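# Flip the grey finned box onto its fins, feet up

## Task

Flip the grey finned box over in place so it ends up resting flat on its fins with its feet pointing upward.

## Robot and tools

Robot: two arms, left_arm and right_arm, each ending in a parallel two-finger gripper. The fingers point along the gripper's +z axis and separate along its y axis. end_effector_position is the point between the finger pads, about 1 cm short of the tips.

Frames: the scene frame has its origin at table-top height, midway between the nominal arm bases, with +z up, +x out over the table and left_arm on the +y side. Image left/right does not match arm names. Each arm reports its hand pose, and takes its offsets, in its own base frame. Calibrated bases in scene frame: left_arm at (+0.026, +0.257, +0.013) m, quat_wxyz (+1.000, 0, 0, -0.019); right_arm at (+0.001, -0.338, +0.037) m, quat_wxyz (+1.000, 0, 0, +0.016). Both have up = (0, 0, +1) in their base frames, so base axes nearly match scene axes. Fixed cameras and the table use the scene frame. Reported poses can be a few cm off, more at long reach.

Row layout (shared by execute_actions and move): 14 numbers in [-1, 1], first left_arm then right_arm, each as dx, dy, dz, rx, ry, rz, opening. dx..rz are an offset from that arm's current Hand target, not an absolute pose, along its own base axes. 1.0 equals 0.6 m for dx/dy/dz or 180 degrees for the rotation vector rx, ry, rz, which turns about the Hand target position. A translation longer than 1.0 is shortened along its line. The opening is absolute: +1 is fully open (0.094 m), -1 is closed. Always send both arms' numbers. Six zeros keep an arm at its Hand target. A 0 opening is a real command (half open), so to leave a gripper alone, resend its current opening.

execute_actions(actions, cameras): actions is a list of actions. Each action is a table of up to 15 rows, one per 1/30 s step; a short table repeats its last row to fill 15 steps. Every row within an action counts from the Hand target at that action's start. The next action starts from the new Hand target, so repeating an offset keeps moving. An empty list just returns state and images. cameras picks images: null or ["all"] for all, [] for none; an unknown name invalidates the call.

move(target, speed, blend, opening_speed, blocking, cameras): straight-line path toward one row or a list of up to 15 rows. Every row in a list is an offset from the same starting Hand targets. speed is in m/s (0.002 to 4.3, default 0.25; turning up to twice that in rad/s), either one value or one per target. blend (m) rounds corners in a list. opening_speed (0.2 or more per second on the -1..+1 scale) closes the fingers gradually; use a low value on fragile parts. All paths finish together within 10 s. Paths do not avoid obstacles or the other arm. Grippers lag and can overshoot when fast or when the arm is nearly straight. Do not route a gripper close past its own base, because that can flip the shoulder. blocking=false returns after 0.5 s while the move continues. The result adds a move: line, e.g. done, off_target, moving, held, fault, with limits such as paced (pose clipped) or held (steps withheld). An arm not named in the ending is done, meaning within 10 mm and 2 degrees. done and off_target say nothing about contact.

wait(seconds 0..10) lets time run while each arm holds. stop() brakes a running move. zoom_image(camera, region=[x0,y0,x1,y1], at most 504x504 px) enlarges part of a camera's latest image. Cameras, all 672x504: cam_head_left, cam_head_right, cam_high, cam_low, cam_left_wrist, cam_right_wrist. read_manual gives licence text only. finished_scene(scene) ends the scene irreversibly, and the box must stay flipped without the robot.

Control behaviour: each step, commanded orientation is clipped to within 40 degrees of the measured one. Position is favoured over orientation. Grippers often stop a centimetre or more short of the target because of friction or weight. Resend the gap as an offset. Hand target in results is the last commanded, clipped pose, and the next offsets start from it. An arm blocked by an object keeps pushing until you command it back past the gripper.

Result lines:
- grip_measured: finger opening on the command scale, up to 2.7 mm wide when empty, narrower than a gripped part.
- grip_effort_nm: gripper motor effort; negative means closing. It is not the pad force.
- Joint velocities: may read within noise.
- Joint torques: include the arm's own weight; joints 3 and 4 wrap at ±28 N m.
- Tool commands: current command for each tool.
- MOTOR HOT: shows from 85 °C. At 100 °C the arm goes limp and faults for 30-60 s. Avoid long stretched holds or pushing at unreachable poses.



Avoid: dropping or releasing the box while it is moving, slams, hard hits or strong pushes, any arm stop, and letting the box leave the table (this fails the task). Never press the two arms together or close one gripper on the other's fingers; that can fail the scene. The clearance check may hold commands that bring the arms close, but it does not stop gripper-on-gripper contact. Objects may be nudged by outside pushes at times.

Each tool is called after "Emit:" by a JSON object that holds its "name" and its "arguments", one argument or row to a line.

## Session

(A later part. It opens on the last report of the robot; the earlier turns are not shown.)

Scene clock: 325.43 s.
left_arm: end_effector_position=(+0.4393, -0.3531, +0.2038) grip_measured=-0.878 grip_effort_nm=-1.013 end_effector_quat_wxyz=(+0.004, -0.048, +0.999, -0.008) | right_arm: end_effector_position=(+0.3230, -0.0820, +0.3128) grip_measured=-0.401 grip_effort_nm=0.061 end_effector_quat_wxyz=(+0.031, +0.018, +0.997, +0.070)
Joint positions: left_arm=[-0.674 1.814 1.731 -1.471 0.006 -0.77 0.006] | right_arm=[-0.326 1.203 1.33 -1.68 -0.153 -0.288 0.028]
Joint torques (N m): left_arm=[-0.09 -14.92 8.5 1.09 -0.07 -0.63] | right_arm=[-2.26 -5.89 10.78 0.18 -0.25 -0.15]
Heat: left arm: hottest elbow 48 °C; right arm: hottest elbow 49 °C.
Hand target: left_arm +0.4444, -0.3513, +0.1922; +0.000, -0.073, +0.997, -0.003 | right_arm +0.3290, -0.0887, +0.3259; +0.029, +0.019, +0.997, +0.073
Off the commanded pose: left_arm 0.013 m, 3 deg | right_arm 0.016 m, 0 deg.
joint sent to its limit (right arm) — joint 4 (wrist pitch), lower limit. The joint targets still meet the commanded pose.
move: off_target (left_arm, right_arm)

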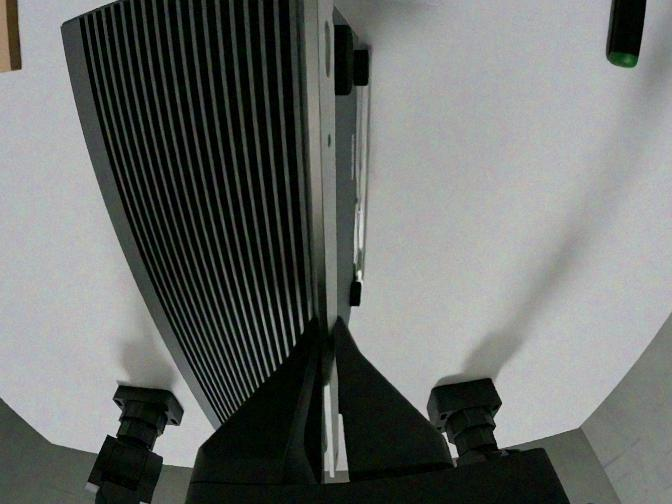

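Emit:
{"name": "move", "arguments": {
  "target": [0,0.137,0.062,-0.111,0,0,-1,0,0,0,0,0,0,-0.4],
  "speed": 0.05,
  "cameras": ["cam_low","cam_head_left"]
}}

Emit:
{"name": "zoom_image", "arguments": {
  "camera": "cam_low",
  "region": [220, 190, 420, 340]
}}

Scene clock: 352.97 s.
left_arm: end_effector_position=(+0.4390, -0.2682, +0.2115) grip_measured=-0.878 grip_effort_nm=-1.013 end_effector_quat_wxyz=(-0.029, -0.056, +0.985, -0.158) | right_arm: end_effector_position=(+0.3230, -0.0820, +0.3128) grip_measured=-0.401 grip_effort_nm=0.056 end_effector_quat_wxyz=(+0.031, +0.018, +0.997, +0.070)
Joint positions: left_arm=[-0.447 1.623 1.473 -1.316 0.305 -0.576 0.006] | right_arm=[-0.326 1.203 1.33 -1.68 -0.153 -0.288 0.028]
Joint torques (N m): left_arm=[-0.21 -15.38 9.78 1.44 0.81 -0.55] | right_arm=[-1.85 -6.12 10.8 0.25 -0.29 -0.12]
Heat: left arm: hottest elbow 46 °C; right arm: hottest elbow 50 °C.
Hand target: left_arm +0.4443, -0.2690, +0.2292; -0.013, -0.072, +0.982, -0.176 | right_arm +0.3290, -0.0887, +0.3259; +0.029, +0.019, +0.997, +0.073
Off the commanded pose: left_arm 0.019 m, 3 deg | right_arm 0.016 m, 0 deg.
joint sent to its limit (right arm) — joint 4 (wrist pitch), lower limit. The joint targets still meet the commanded pose.
move: off_target (left_arm, right_arm)
Images, in order (width x height): cam_head_left 672x504, cam_low 672x504.

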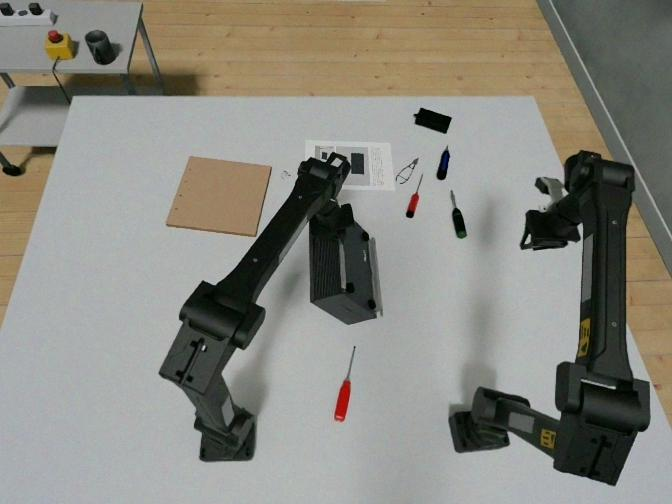

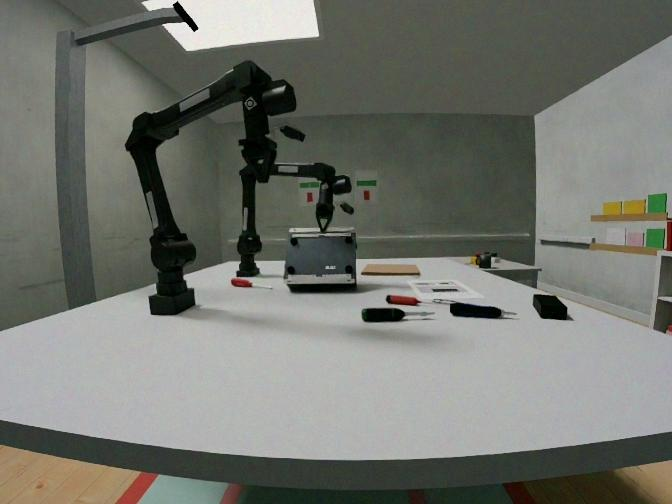

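Scaled by 2.520.

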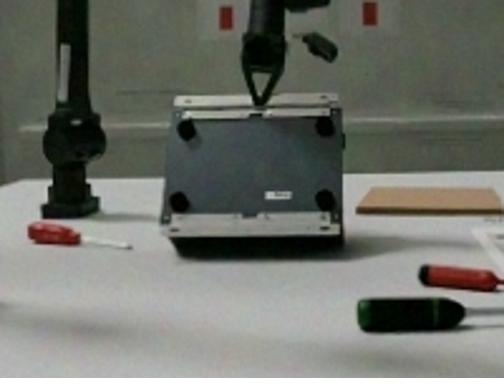

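Emit:
{"name": "move", "arguments": {
  "target": [0,0.138,0.02,-0.111,0,0,-1,0,0,0,0,0,0,-0.4],
  "speed": 0.05,
  "cameras": ["cam_low","cam_head_left"]
}}

Emit:
{"name": "zoom_image", "arguments": {
  "camera": "cam_low",
  "region": [220, 190, 420, 340]
}}

Scene clock: 361.37 s.
left_arm: end_effector_position=(+0.4365, -0.1865, +0.1875) grip_measured=-0.878 grip_effort_nm=-1.009 end_effector_quat_wxyz=(-0.061, -0.056, +0.946, -0.314) | right_arm: end_effector_position=(+0.3230, -0.0820, +0.3128) grip_measured=-0.401 grip_effort_nm=0.056 end_effector_quat_wxyz=(+0.031, +0.018, +0.997, +0.070)
Joint positions: left_arm=[-0.181 1.571 1.276 -1.239 0.651 -0.311 0.006] | right_arm=[-0.326 1.203 1.33 -1.68 -0.153 -0.288 0.028]
Joint torques (N m): left_arm=[0.56 -17.67 12.01 0.18 2.16 -0.61] | right_arm=[-1.9 -5.66 10.82 0.32 -0.28 -0.15]
Heat: left arm: hottest elbow 47 °C; right arm: hottest elbow 50 °C.
Hand target: left_arm +0.4443, -0.1863, +0.2412; -0.025, -0.068, +0.936, -0.344 | right_arm +0.3290, -0.0887, +0.3259; +0.029, +0.019, +0.997, +0.073
Off the commanded pose: left_arm 0.054 m, 6 deg | right_arm 0.016 m, 0 deg.
joint sent to its limit (right arm) — joint 4 (wrist pitch), lower limit. The joint targets still meet the commanded pose.
move: off_target (left_arm, right_arm)
Images, in order (width x height): cam_head_left 672x504, cam_low 672x504.

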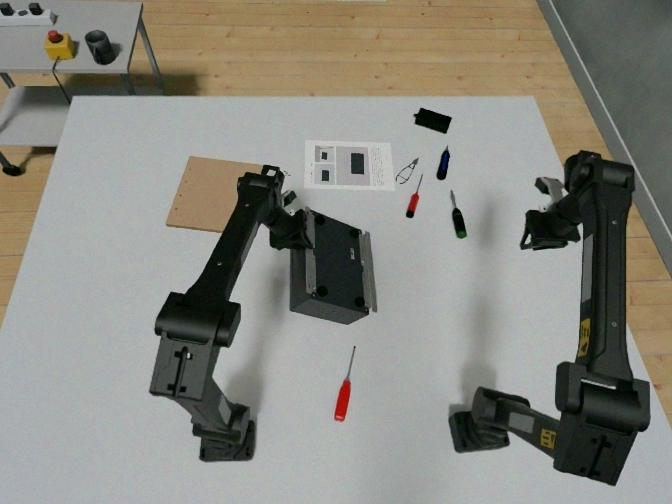

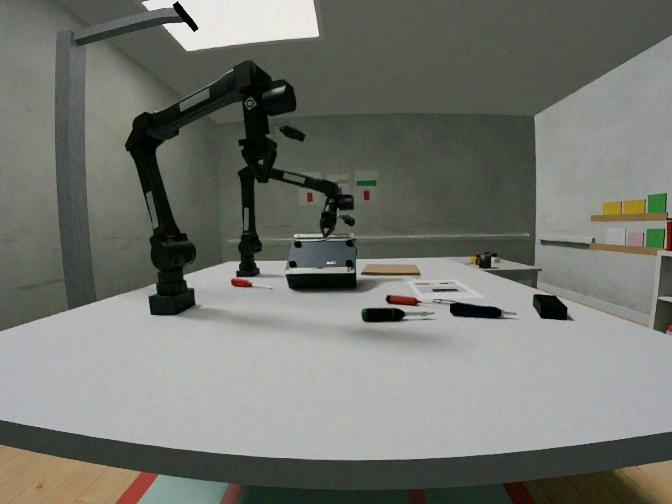

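Scaled by 2.520.

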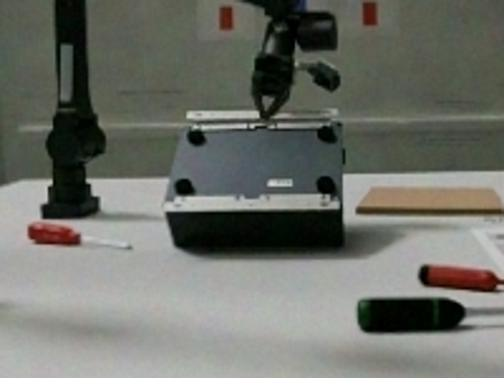

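Emit:
{"name": "move", "arguments": {
  "target": [0,0.12,-0.04,-0.139,0,0,-1,0,0,0,0,0,0,-0.4],
  "speed": 0.06,
  "cameras": ["cam_low","cam_head_left"]
}}

Emit:
{"name": "zoom_image", "arguments": {
  "camera": "cam_low",
  "region": [220, 190, 420, 340]
}}

Scene clock: 371.37 s.
left_arm: end_effector_position=(+0.4286, -0.1196, +0.1606) grip_measured=-0.878 grip_effort_nm=-1.013 end_effector_quat_wxyz=(-0.071, -0.052, +0.859, -0.504) | right_arm: end_effector_position=(+0.3230, -0.0820, +0.3128) grip_measured=-0.401 grip_effort_nm=0.061 end_effector_quat_wxyz=(+0.031, +0.018, +0.997, +0.070)
Joint positions: left_arm=[0.07 1.671 1.164 -1.329 1.048 0.105 0.006] | right_arm=[-0.326 1.203 1.33 -1.68 -0.153 -0.288 0.028]
Joint torques (N m): left_arm=[1.44 -16.91 11.85 -1.69 3.89 -0.43] | right_arm=[-2.73 -6.12 10.81 0.32 -0.29 -0.16]
Heat: left arm: hottest elbow 47 °C; right arm: hottest elbow 51 °C.
Hand target: left_arm +0.4443, -0.1144, +0.2172; -0.039, -0.062, +0.840, -0.538 | right_arm +0.3290, -0.0887, +0.3259; +0.029, +0.019, +0.997, +0.073
Off the commanded pose: left_arm 0.059 m, 6 deg | right_arm 0.016 m, 0 deg.
joint sent to its limit (right arm) — joint 4 (wrist pitch), lower limit. The joint targets still meet the commanded pose.
move: off_target (left_arm, right_arm)
Images, in order (width x height): cam_head_left 672x504, cam_low 672x504.

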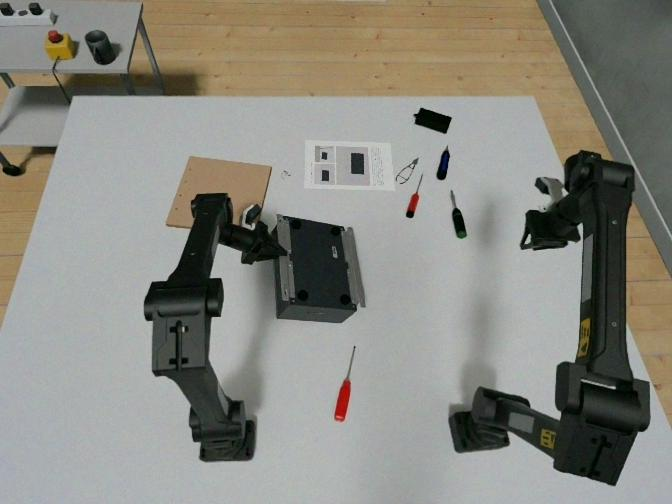

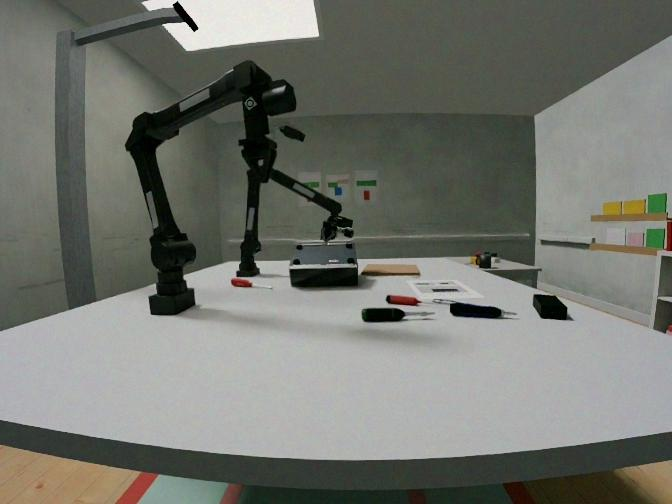

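Scaled by 2.520.

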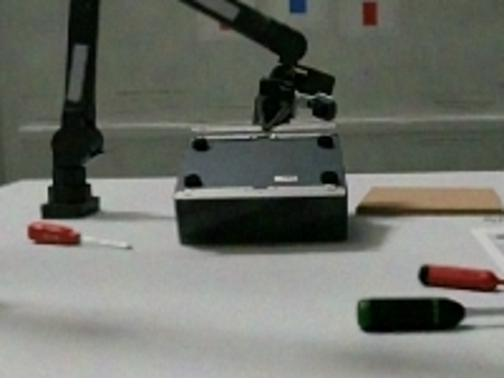

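Emit:
{"name": "move", "arguments": {
  "target": [0,-0.015,-0.09,-0.111,0,0,-1,0,0,0,0,0,0,-0.4],
  "speed": 0.05,
  "cameras": ["cam_low","cam_head_left"]
}}

Emit:
{"name": "zoom_image", "arguments": {
  "camera": "cam_low",
  "region": [220, 190, 420, 340]
}}

Scene clock: 383.30 s.
left_arm: end_effector_position=(+0.4257, -0.1215, +0.1211) grip_measured=-0.879 grip_effort_nm=-1.009 end_effector_quat_wxyz=(-0.049, -0.033, +0.754, -0.654) | right_arm: end_effector_position=(+0.3230, -0.0820, +0.3128) grip_measured=-0.401 grip_effort_nm=0.061 end_effector_quat_wxyz=(+0.031, +0.018, +0.997, +0.070)
Joint positions: left_arm=[0.113 1.916 1.141 -1.593 1.369 0.688 0.006] | right_arm=[-0.326 1.203 1.33 -1.68 -0.153 -0.288 0.028]
Joint torques (N m): left_arm=[-1.14 -16.97 9.31 -3.6 3.13 -0.53] | right_arm=[-2.08 -5.83 10.71 0.28 -0.29 -0.16]
Heat: left arm: hottest elbow 47 °C; right arm: hottest elbow 51 °C.
Hand target: left_arm +0.4443, -0.1234, +0.1632; -0.049, -0.054, +0.734, -0.676 | right_arm +0.3290, -0.0887, +0.3259; +0.029, +0.019, +0.997, +0.073
Off the commanded pose: left_arm 0.046 m, 4 deg | right_arm 0.016 m, 0 deg.
joint sent to its limit (right arm) — joint 4 (wrist pitch), lower limit. The joint targets still meet the commanded pose.
move: off_target (left_arm, right_arm)
Images, in order (width x height): cam_head_left 672x504, cam_low 672x504.

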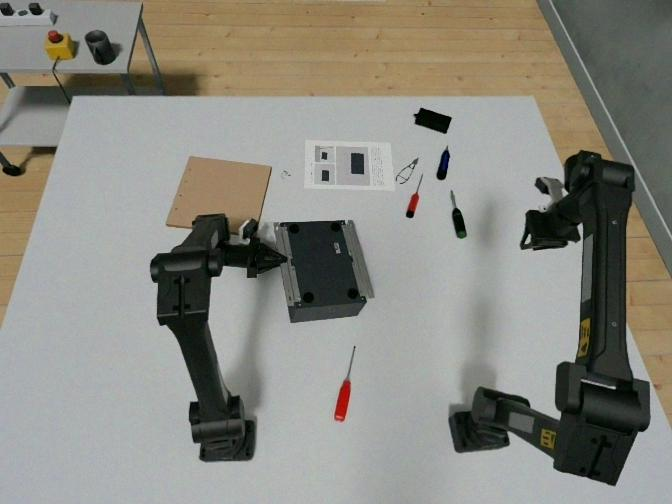

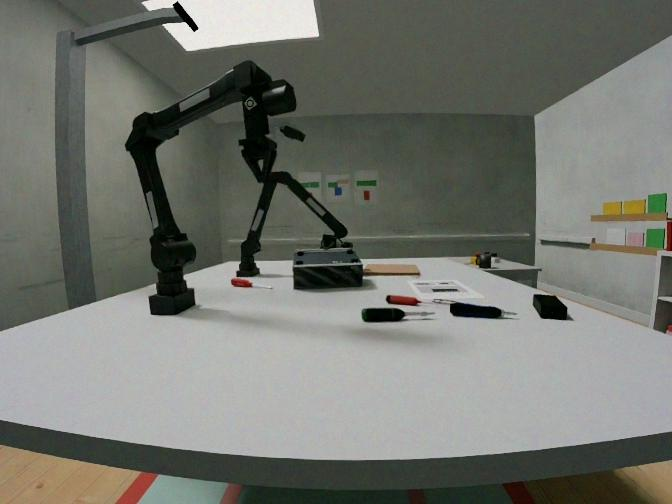

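Scaled by 2.520.

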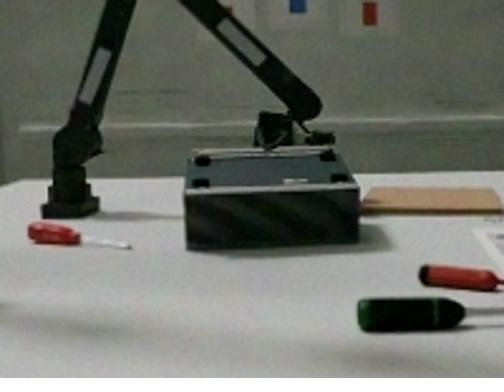

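Emit:
{"name": "move", "arguments": {
  "target": [-0.01,0.01,-0.08,-0.03,0,0,-1,0,0,0,0,0,0,-0.4],
  "speed": 0.03,
  "cameras": ["cam_low","cam_head_left"]
}}

Emit:
{"name": "zoom_image", "arguments": {
  "camera": "cam_low",
  "region": [220, 190, 420, 340]
}}

Scene clock: 389.37 s.
left_arm: end_effector_position=(+0.4281, -0.1145, +0.0894) grip_measured=-0.879 grip_effort_nm=-1.009 end_effector_quat_wxyz=(-0.032, -0.046, +0.736, -0.675) | right_arm: end_effector_position=(+0.3230, -0.0820, +0.3128) grip_measured=-0.401 grip_effort_nm=0.061 end_effector_quat_wxyz=(+0.031, +0.018, +0.997, +0.070)
Joint positions: left_arm=[0.134 2.015 1.133 -1.621 1.424 0.828 0.006] | right_arm=[-0.326 1.203 1.33 -1.68 -0.153 -0.288 0.028]
Joint torques (N m): left_arm=[-1.32 -16.44 6.05 -2.88 2.54 -0.37] | right_arm=[-1.79 -5.54 10.8 0.14 -0.29 -0.12]
Heat: left arm: hottest elbow 47 °C; right arm: hottest elbow 51 °C.
Hand target: left_arm +0.4383, -0.1173, +0.1152; -0.052, -0.051, +0.701, -0.710 | right_arm +0.3290, -0.0887, +0.3259; +0.029, +0.019, +0.997, +0.073
Off the commanded pose: left_arm 0.028 m, 6 deg | right_arm 0.016 m, 0 deg.
joint sent to its limit (left arm) — joint 4 (wrist pitch), lower limit. The joint targets are off in orientation, not in position.
joint sent to its limit (right arm) — joint 4 (wrist pitch), lower limit. The joint targets still meet the commanded pose.
move: off_target (left_arm, right_arm)
Images, in order (width x height): cam_head_left 672x504, cam_low 672x504.

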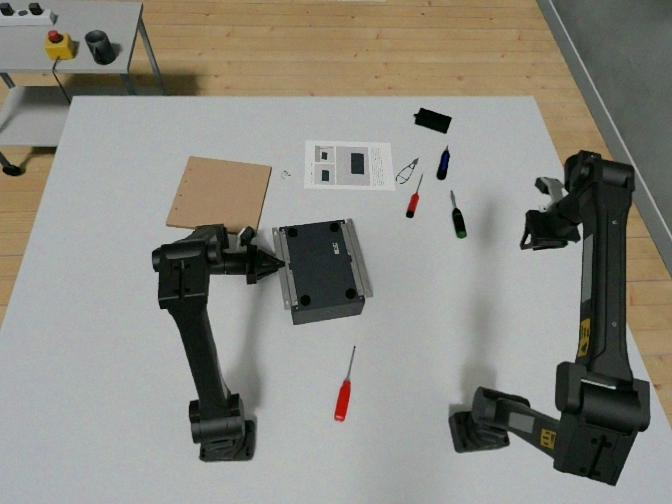

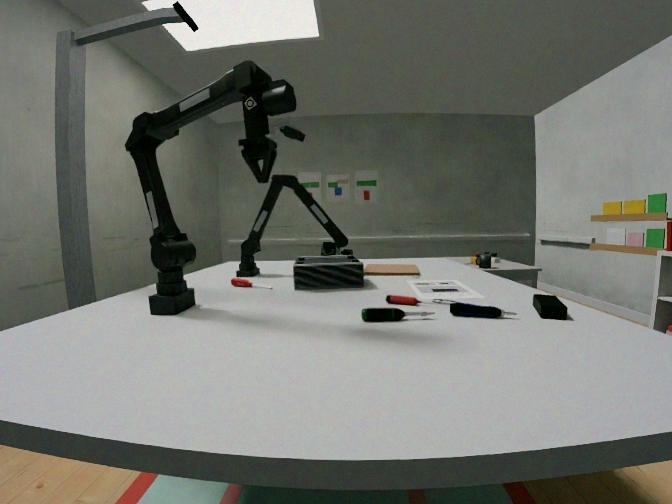

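Scaled by 2.520.

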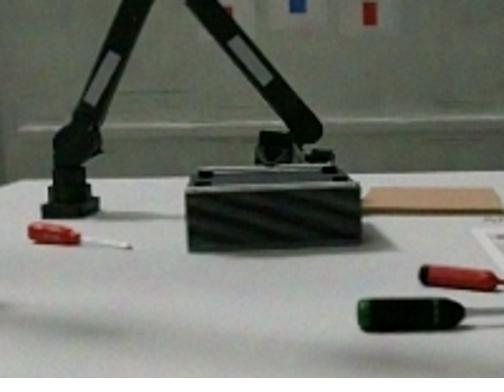

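Emit:
{"name": "move", "arguments": {
  "target": [-0.017,0.005,-0.05,0,0,0,-1,0,0,0,0,0,0,-0.4],
  "speed": 0.03,
  "cameras": ["cam_low","cam_head_left"]
}}

Emit:
{"name": "zoom_image", "arguments": {
  "camera": "cam_low",
  "region": [270, 230, 390, 310]
}}

Scene clock: 394.97 s.
left_arm: end_effector_position=(+0.4269, -0.1119, +0.0823) grip_measured=-0.879 grip_effort_nm=-1.009 end_effector_quat_wxyz=(-0.019, -0.043, +0.731, -0.681) | right_arm: end_effector_position=(+0.3230, -0.0820, +0.3128) grip_measured=-0.401 grip_effort_nm=0.061 end_effector_quat_wxyz=(+0.031, +0.018, +0.997, +0.070)
Joint positions: left_arm=[0.141 2.039 1.127 -1.643 1.439 0.902 0.006] | right_arm=[-0.326 1.203 1.33 -1.68 -0.153 -0.288 0.028]
Joint torques (N m): left_arm=[-1.03 -13.45 4.6 -2.09 1.46 -0.32] | right_arm=[-1.9 -6.24 10.76 0.35 -0.29 -0.16]
Heat: left arm: hottest elbow 47 °C; right arm: hottest elbow 51 °C.
Hand target: left_arm +0.4281, -0.1143, +0.0852; -0.052, -0.051, +0.701, -0.710 | right_arm +0.3290, -0.0887, +0.3259; +0.029, +0.019, +0.997, +0.073
Off the commanded pose: left_arm 0.004 m, 6 deg | right_arm 0.016 m, 0 deg.
joint sent to its limit (left arm) — joint 4 (wrist pitch), lower limit. The joint targets are off in orientation, not in position.
joint sent to its limit (right arm) — joint 4 (wrist pitch), lower limit. The joint targets still meet the commanded pose.
move: off_target (left_arm, right_arm)
Images, in order (width x height): cam_head_left 672x504, cam_low 672x504.

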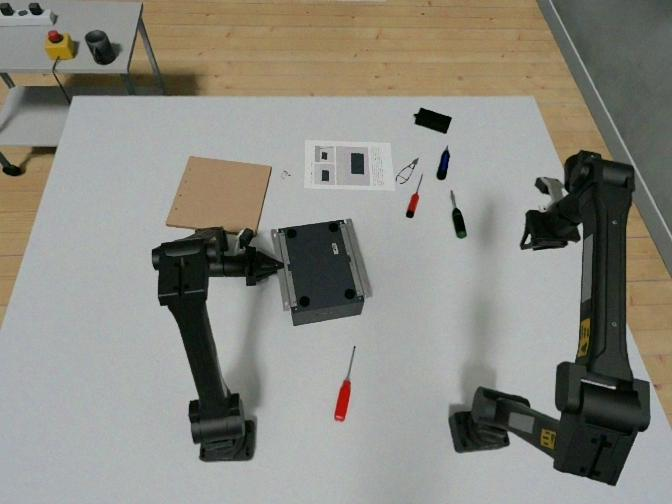

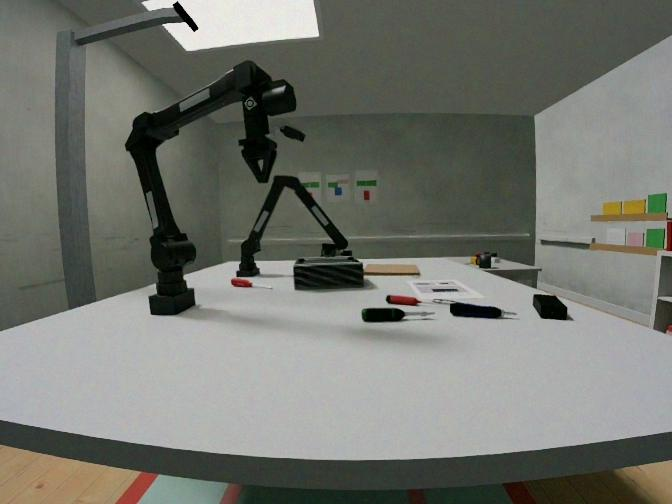

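Scaled by 4.200.

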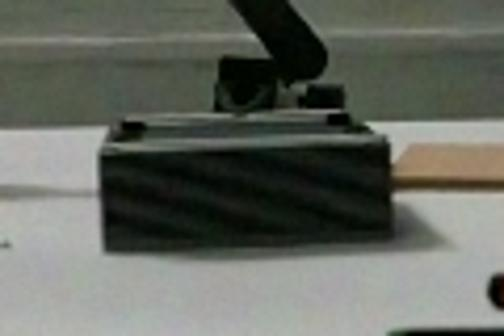

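Emit:
{"name": "move", "arguments": {
  "target": [0,0.005,-0.015,0,0,0,-1,0,0,0,0,0,0,-0.4],
  "speed": 0.03,
  "cameras": ["cam_left_wrist"]
}}

Scene clock: 400.60 s.
left_arm: end_effector_position=(+0.4266, -0.1118, +0.0818) grip_measured=-0.879 grip_effort_nm=-1.009 end_effector_quat_wxyz=(-0.016, -0.042, +0.730, -0.682) | right_arm: end_effector_position=(+0.3230, -0.0820, +0.3128) grip_measured=-0.401 grip_effort_nm=0.066 end_effector_quat_wxyz=(+0.031, +0.018, +0.997, +0.070)
Joint positions: left_arm=[0.142 2.044 1.127 -1.653 1.442 0.922 0.006] | right_arm=[-0.326 1.203 1.33 -1.68 -0.153 -0.288 0.028]
Joint torques (N m): left_arm=[-0.73 -11.93 4.85 -1.68 1.06 -0.3] | right_arm=[-1.55 -5.3 10.73 0.18 -0.31 -0.13]
Heat: left arm: hottest elbow 46 °C; right arm: hottest elbow 51 °C.
Hand target: left_arm +0.4281, -0.1113, +0.0762; -0.052, -0.051, +0.701, -0.710 | right_arm +0.3290, -0.0887, +0.3259; +0.029, +0.019, +0.997, +0.073
Off the commanded pose: left_arm 0.006 m, 6 deg | right_arm 0.016 m, 0 deg.
joint sent to its limit (left arm) — joint 4 (wrist pitch), lower limit. The joint targets are off in orientation, not in position.
joint sent to its limit (right arm) — joint 4 (wrist pitch), lower limit. The joint targets still meet the commanded pose.
move: off_target (left_arm, right_arm)

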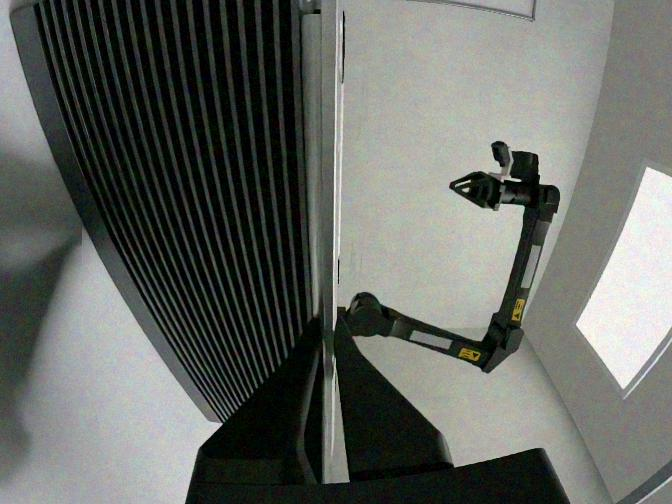

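Flat on table. Release.

Emit:
{"name": "move", "arguments": {
  "target": [
    [0,0,0,0,0,0,-0.6,0,0,0,0,0,0,-0.4],
    [0,0.12,0.03,0,0,0,-0.6,0,0,0,0,0,0,-0.4],
    [-0.1,0.25,0.25,0,0,0,-0.6,0,0,0,0,0,0,-0.4]
  ],
  "speed": 0.12,
  "opening_speed": 0.3,
  "cameras": ["cam_low","cam_head_left"]
}}

Emit:
{"name": "zoom_image", "arguments": {
  "camera": "cam_low",
  "region": [270, 230, 390, 310]
}}

Scene clock: 411.00 s.
left_arm: end_effector_position=(+0.3710, +0.0366, +0.2237) grip_measured=-0.603 grip_effort_nm=0.164 end_effector_quat_wxyz=(+0.089, -0.173, +0.775, -0.601) | right_arm: end_effector_position=(+0.3230, -0.0820, +0.3128) grip_measured=-0.401 grip_effort_nm=0.066 end_effector_quat_wxyz=(+0.031, +0.018, +0.997, +0.070)
Joint positions: left_arm=[0.552 1.522 1.025 -1.668 1.249 0.547 0.019] | right_arm=[-0.326 1.203 1.33 -1.68 -0.153 -0.288 0.028]
Joint torques (N m): left_arm=[-0.15 -9.93 6.87 -0.68 0.72 -0.25] | right_arm=[-1.96 -5.6 10.96 0.23 -0.25 -0.15]
Heat: left arm: hottest elbow 46 °C; right arm: hottest elbow 51 °C.
Hand target: left_arm +0.3682, +0.0387, +0.2263; -0.052, -0.051, +0.701, -0.710 | right_arm +0.3290, -0.0887, +0.3259; +0.029, +0.019, +0.997, +0.073
Off the commanded pose: left_arm 0.004 m, 26 deg | right_arm 0.016 m, 0 deg.
joint sent to its limit (left arm) — joint 4 (wrist pitch), lower limit. The joint targets are off in orientation, not in position.
joint sent to its limit (right arm) — joint 4 (wrist pitch), lower limit. The joint targets still meet the commanded pose.
move: off_target (left_arm, right_arm)
Images, in order (width x height): cam_head_left 672x504, cam_low 672x504.

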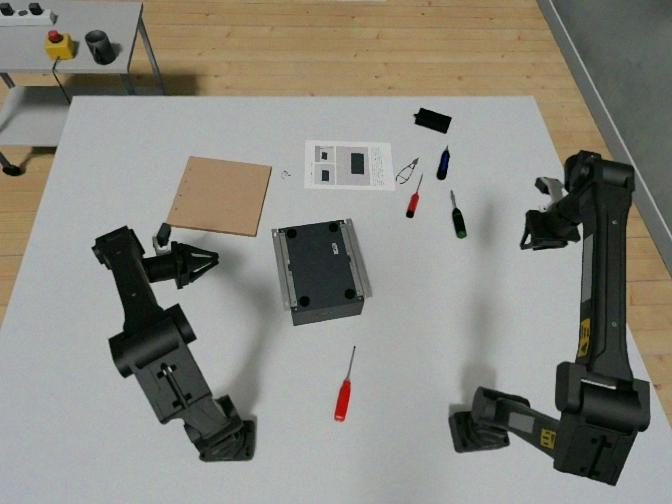

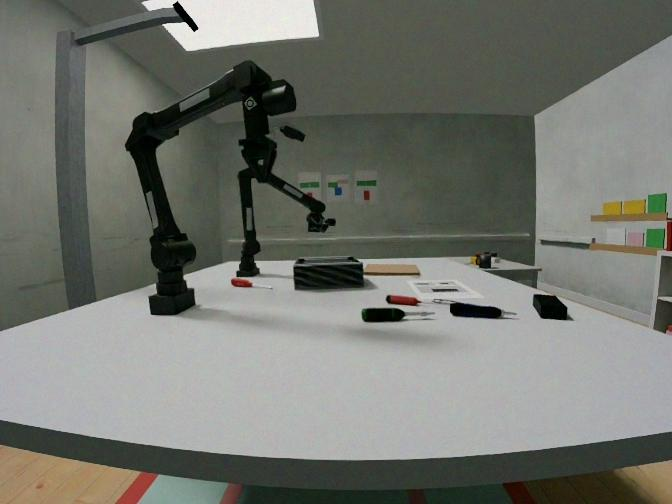

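Scaled by 4.200.

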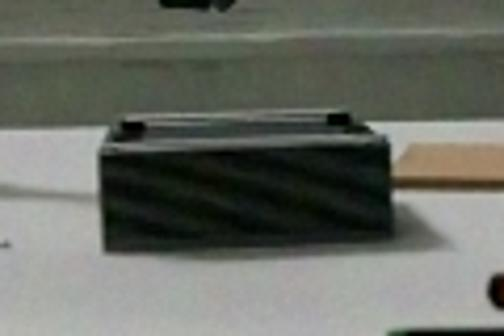

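Emit:
{"name": "finished_scene", "arguments": {
  "scene": 2
}}

The scene is finished: the task was done.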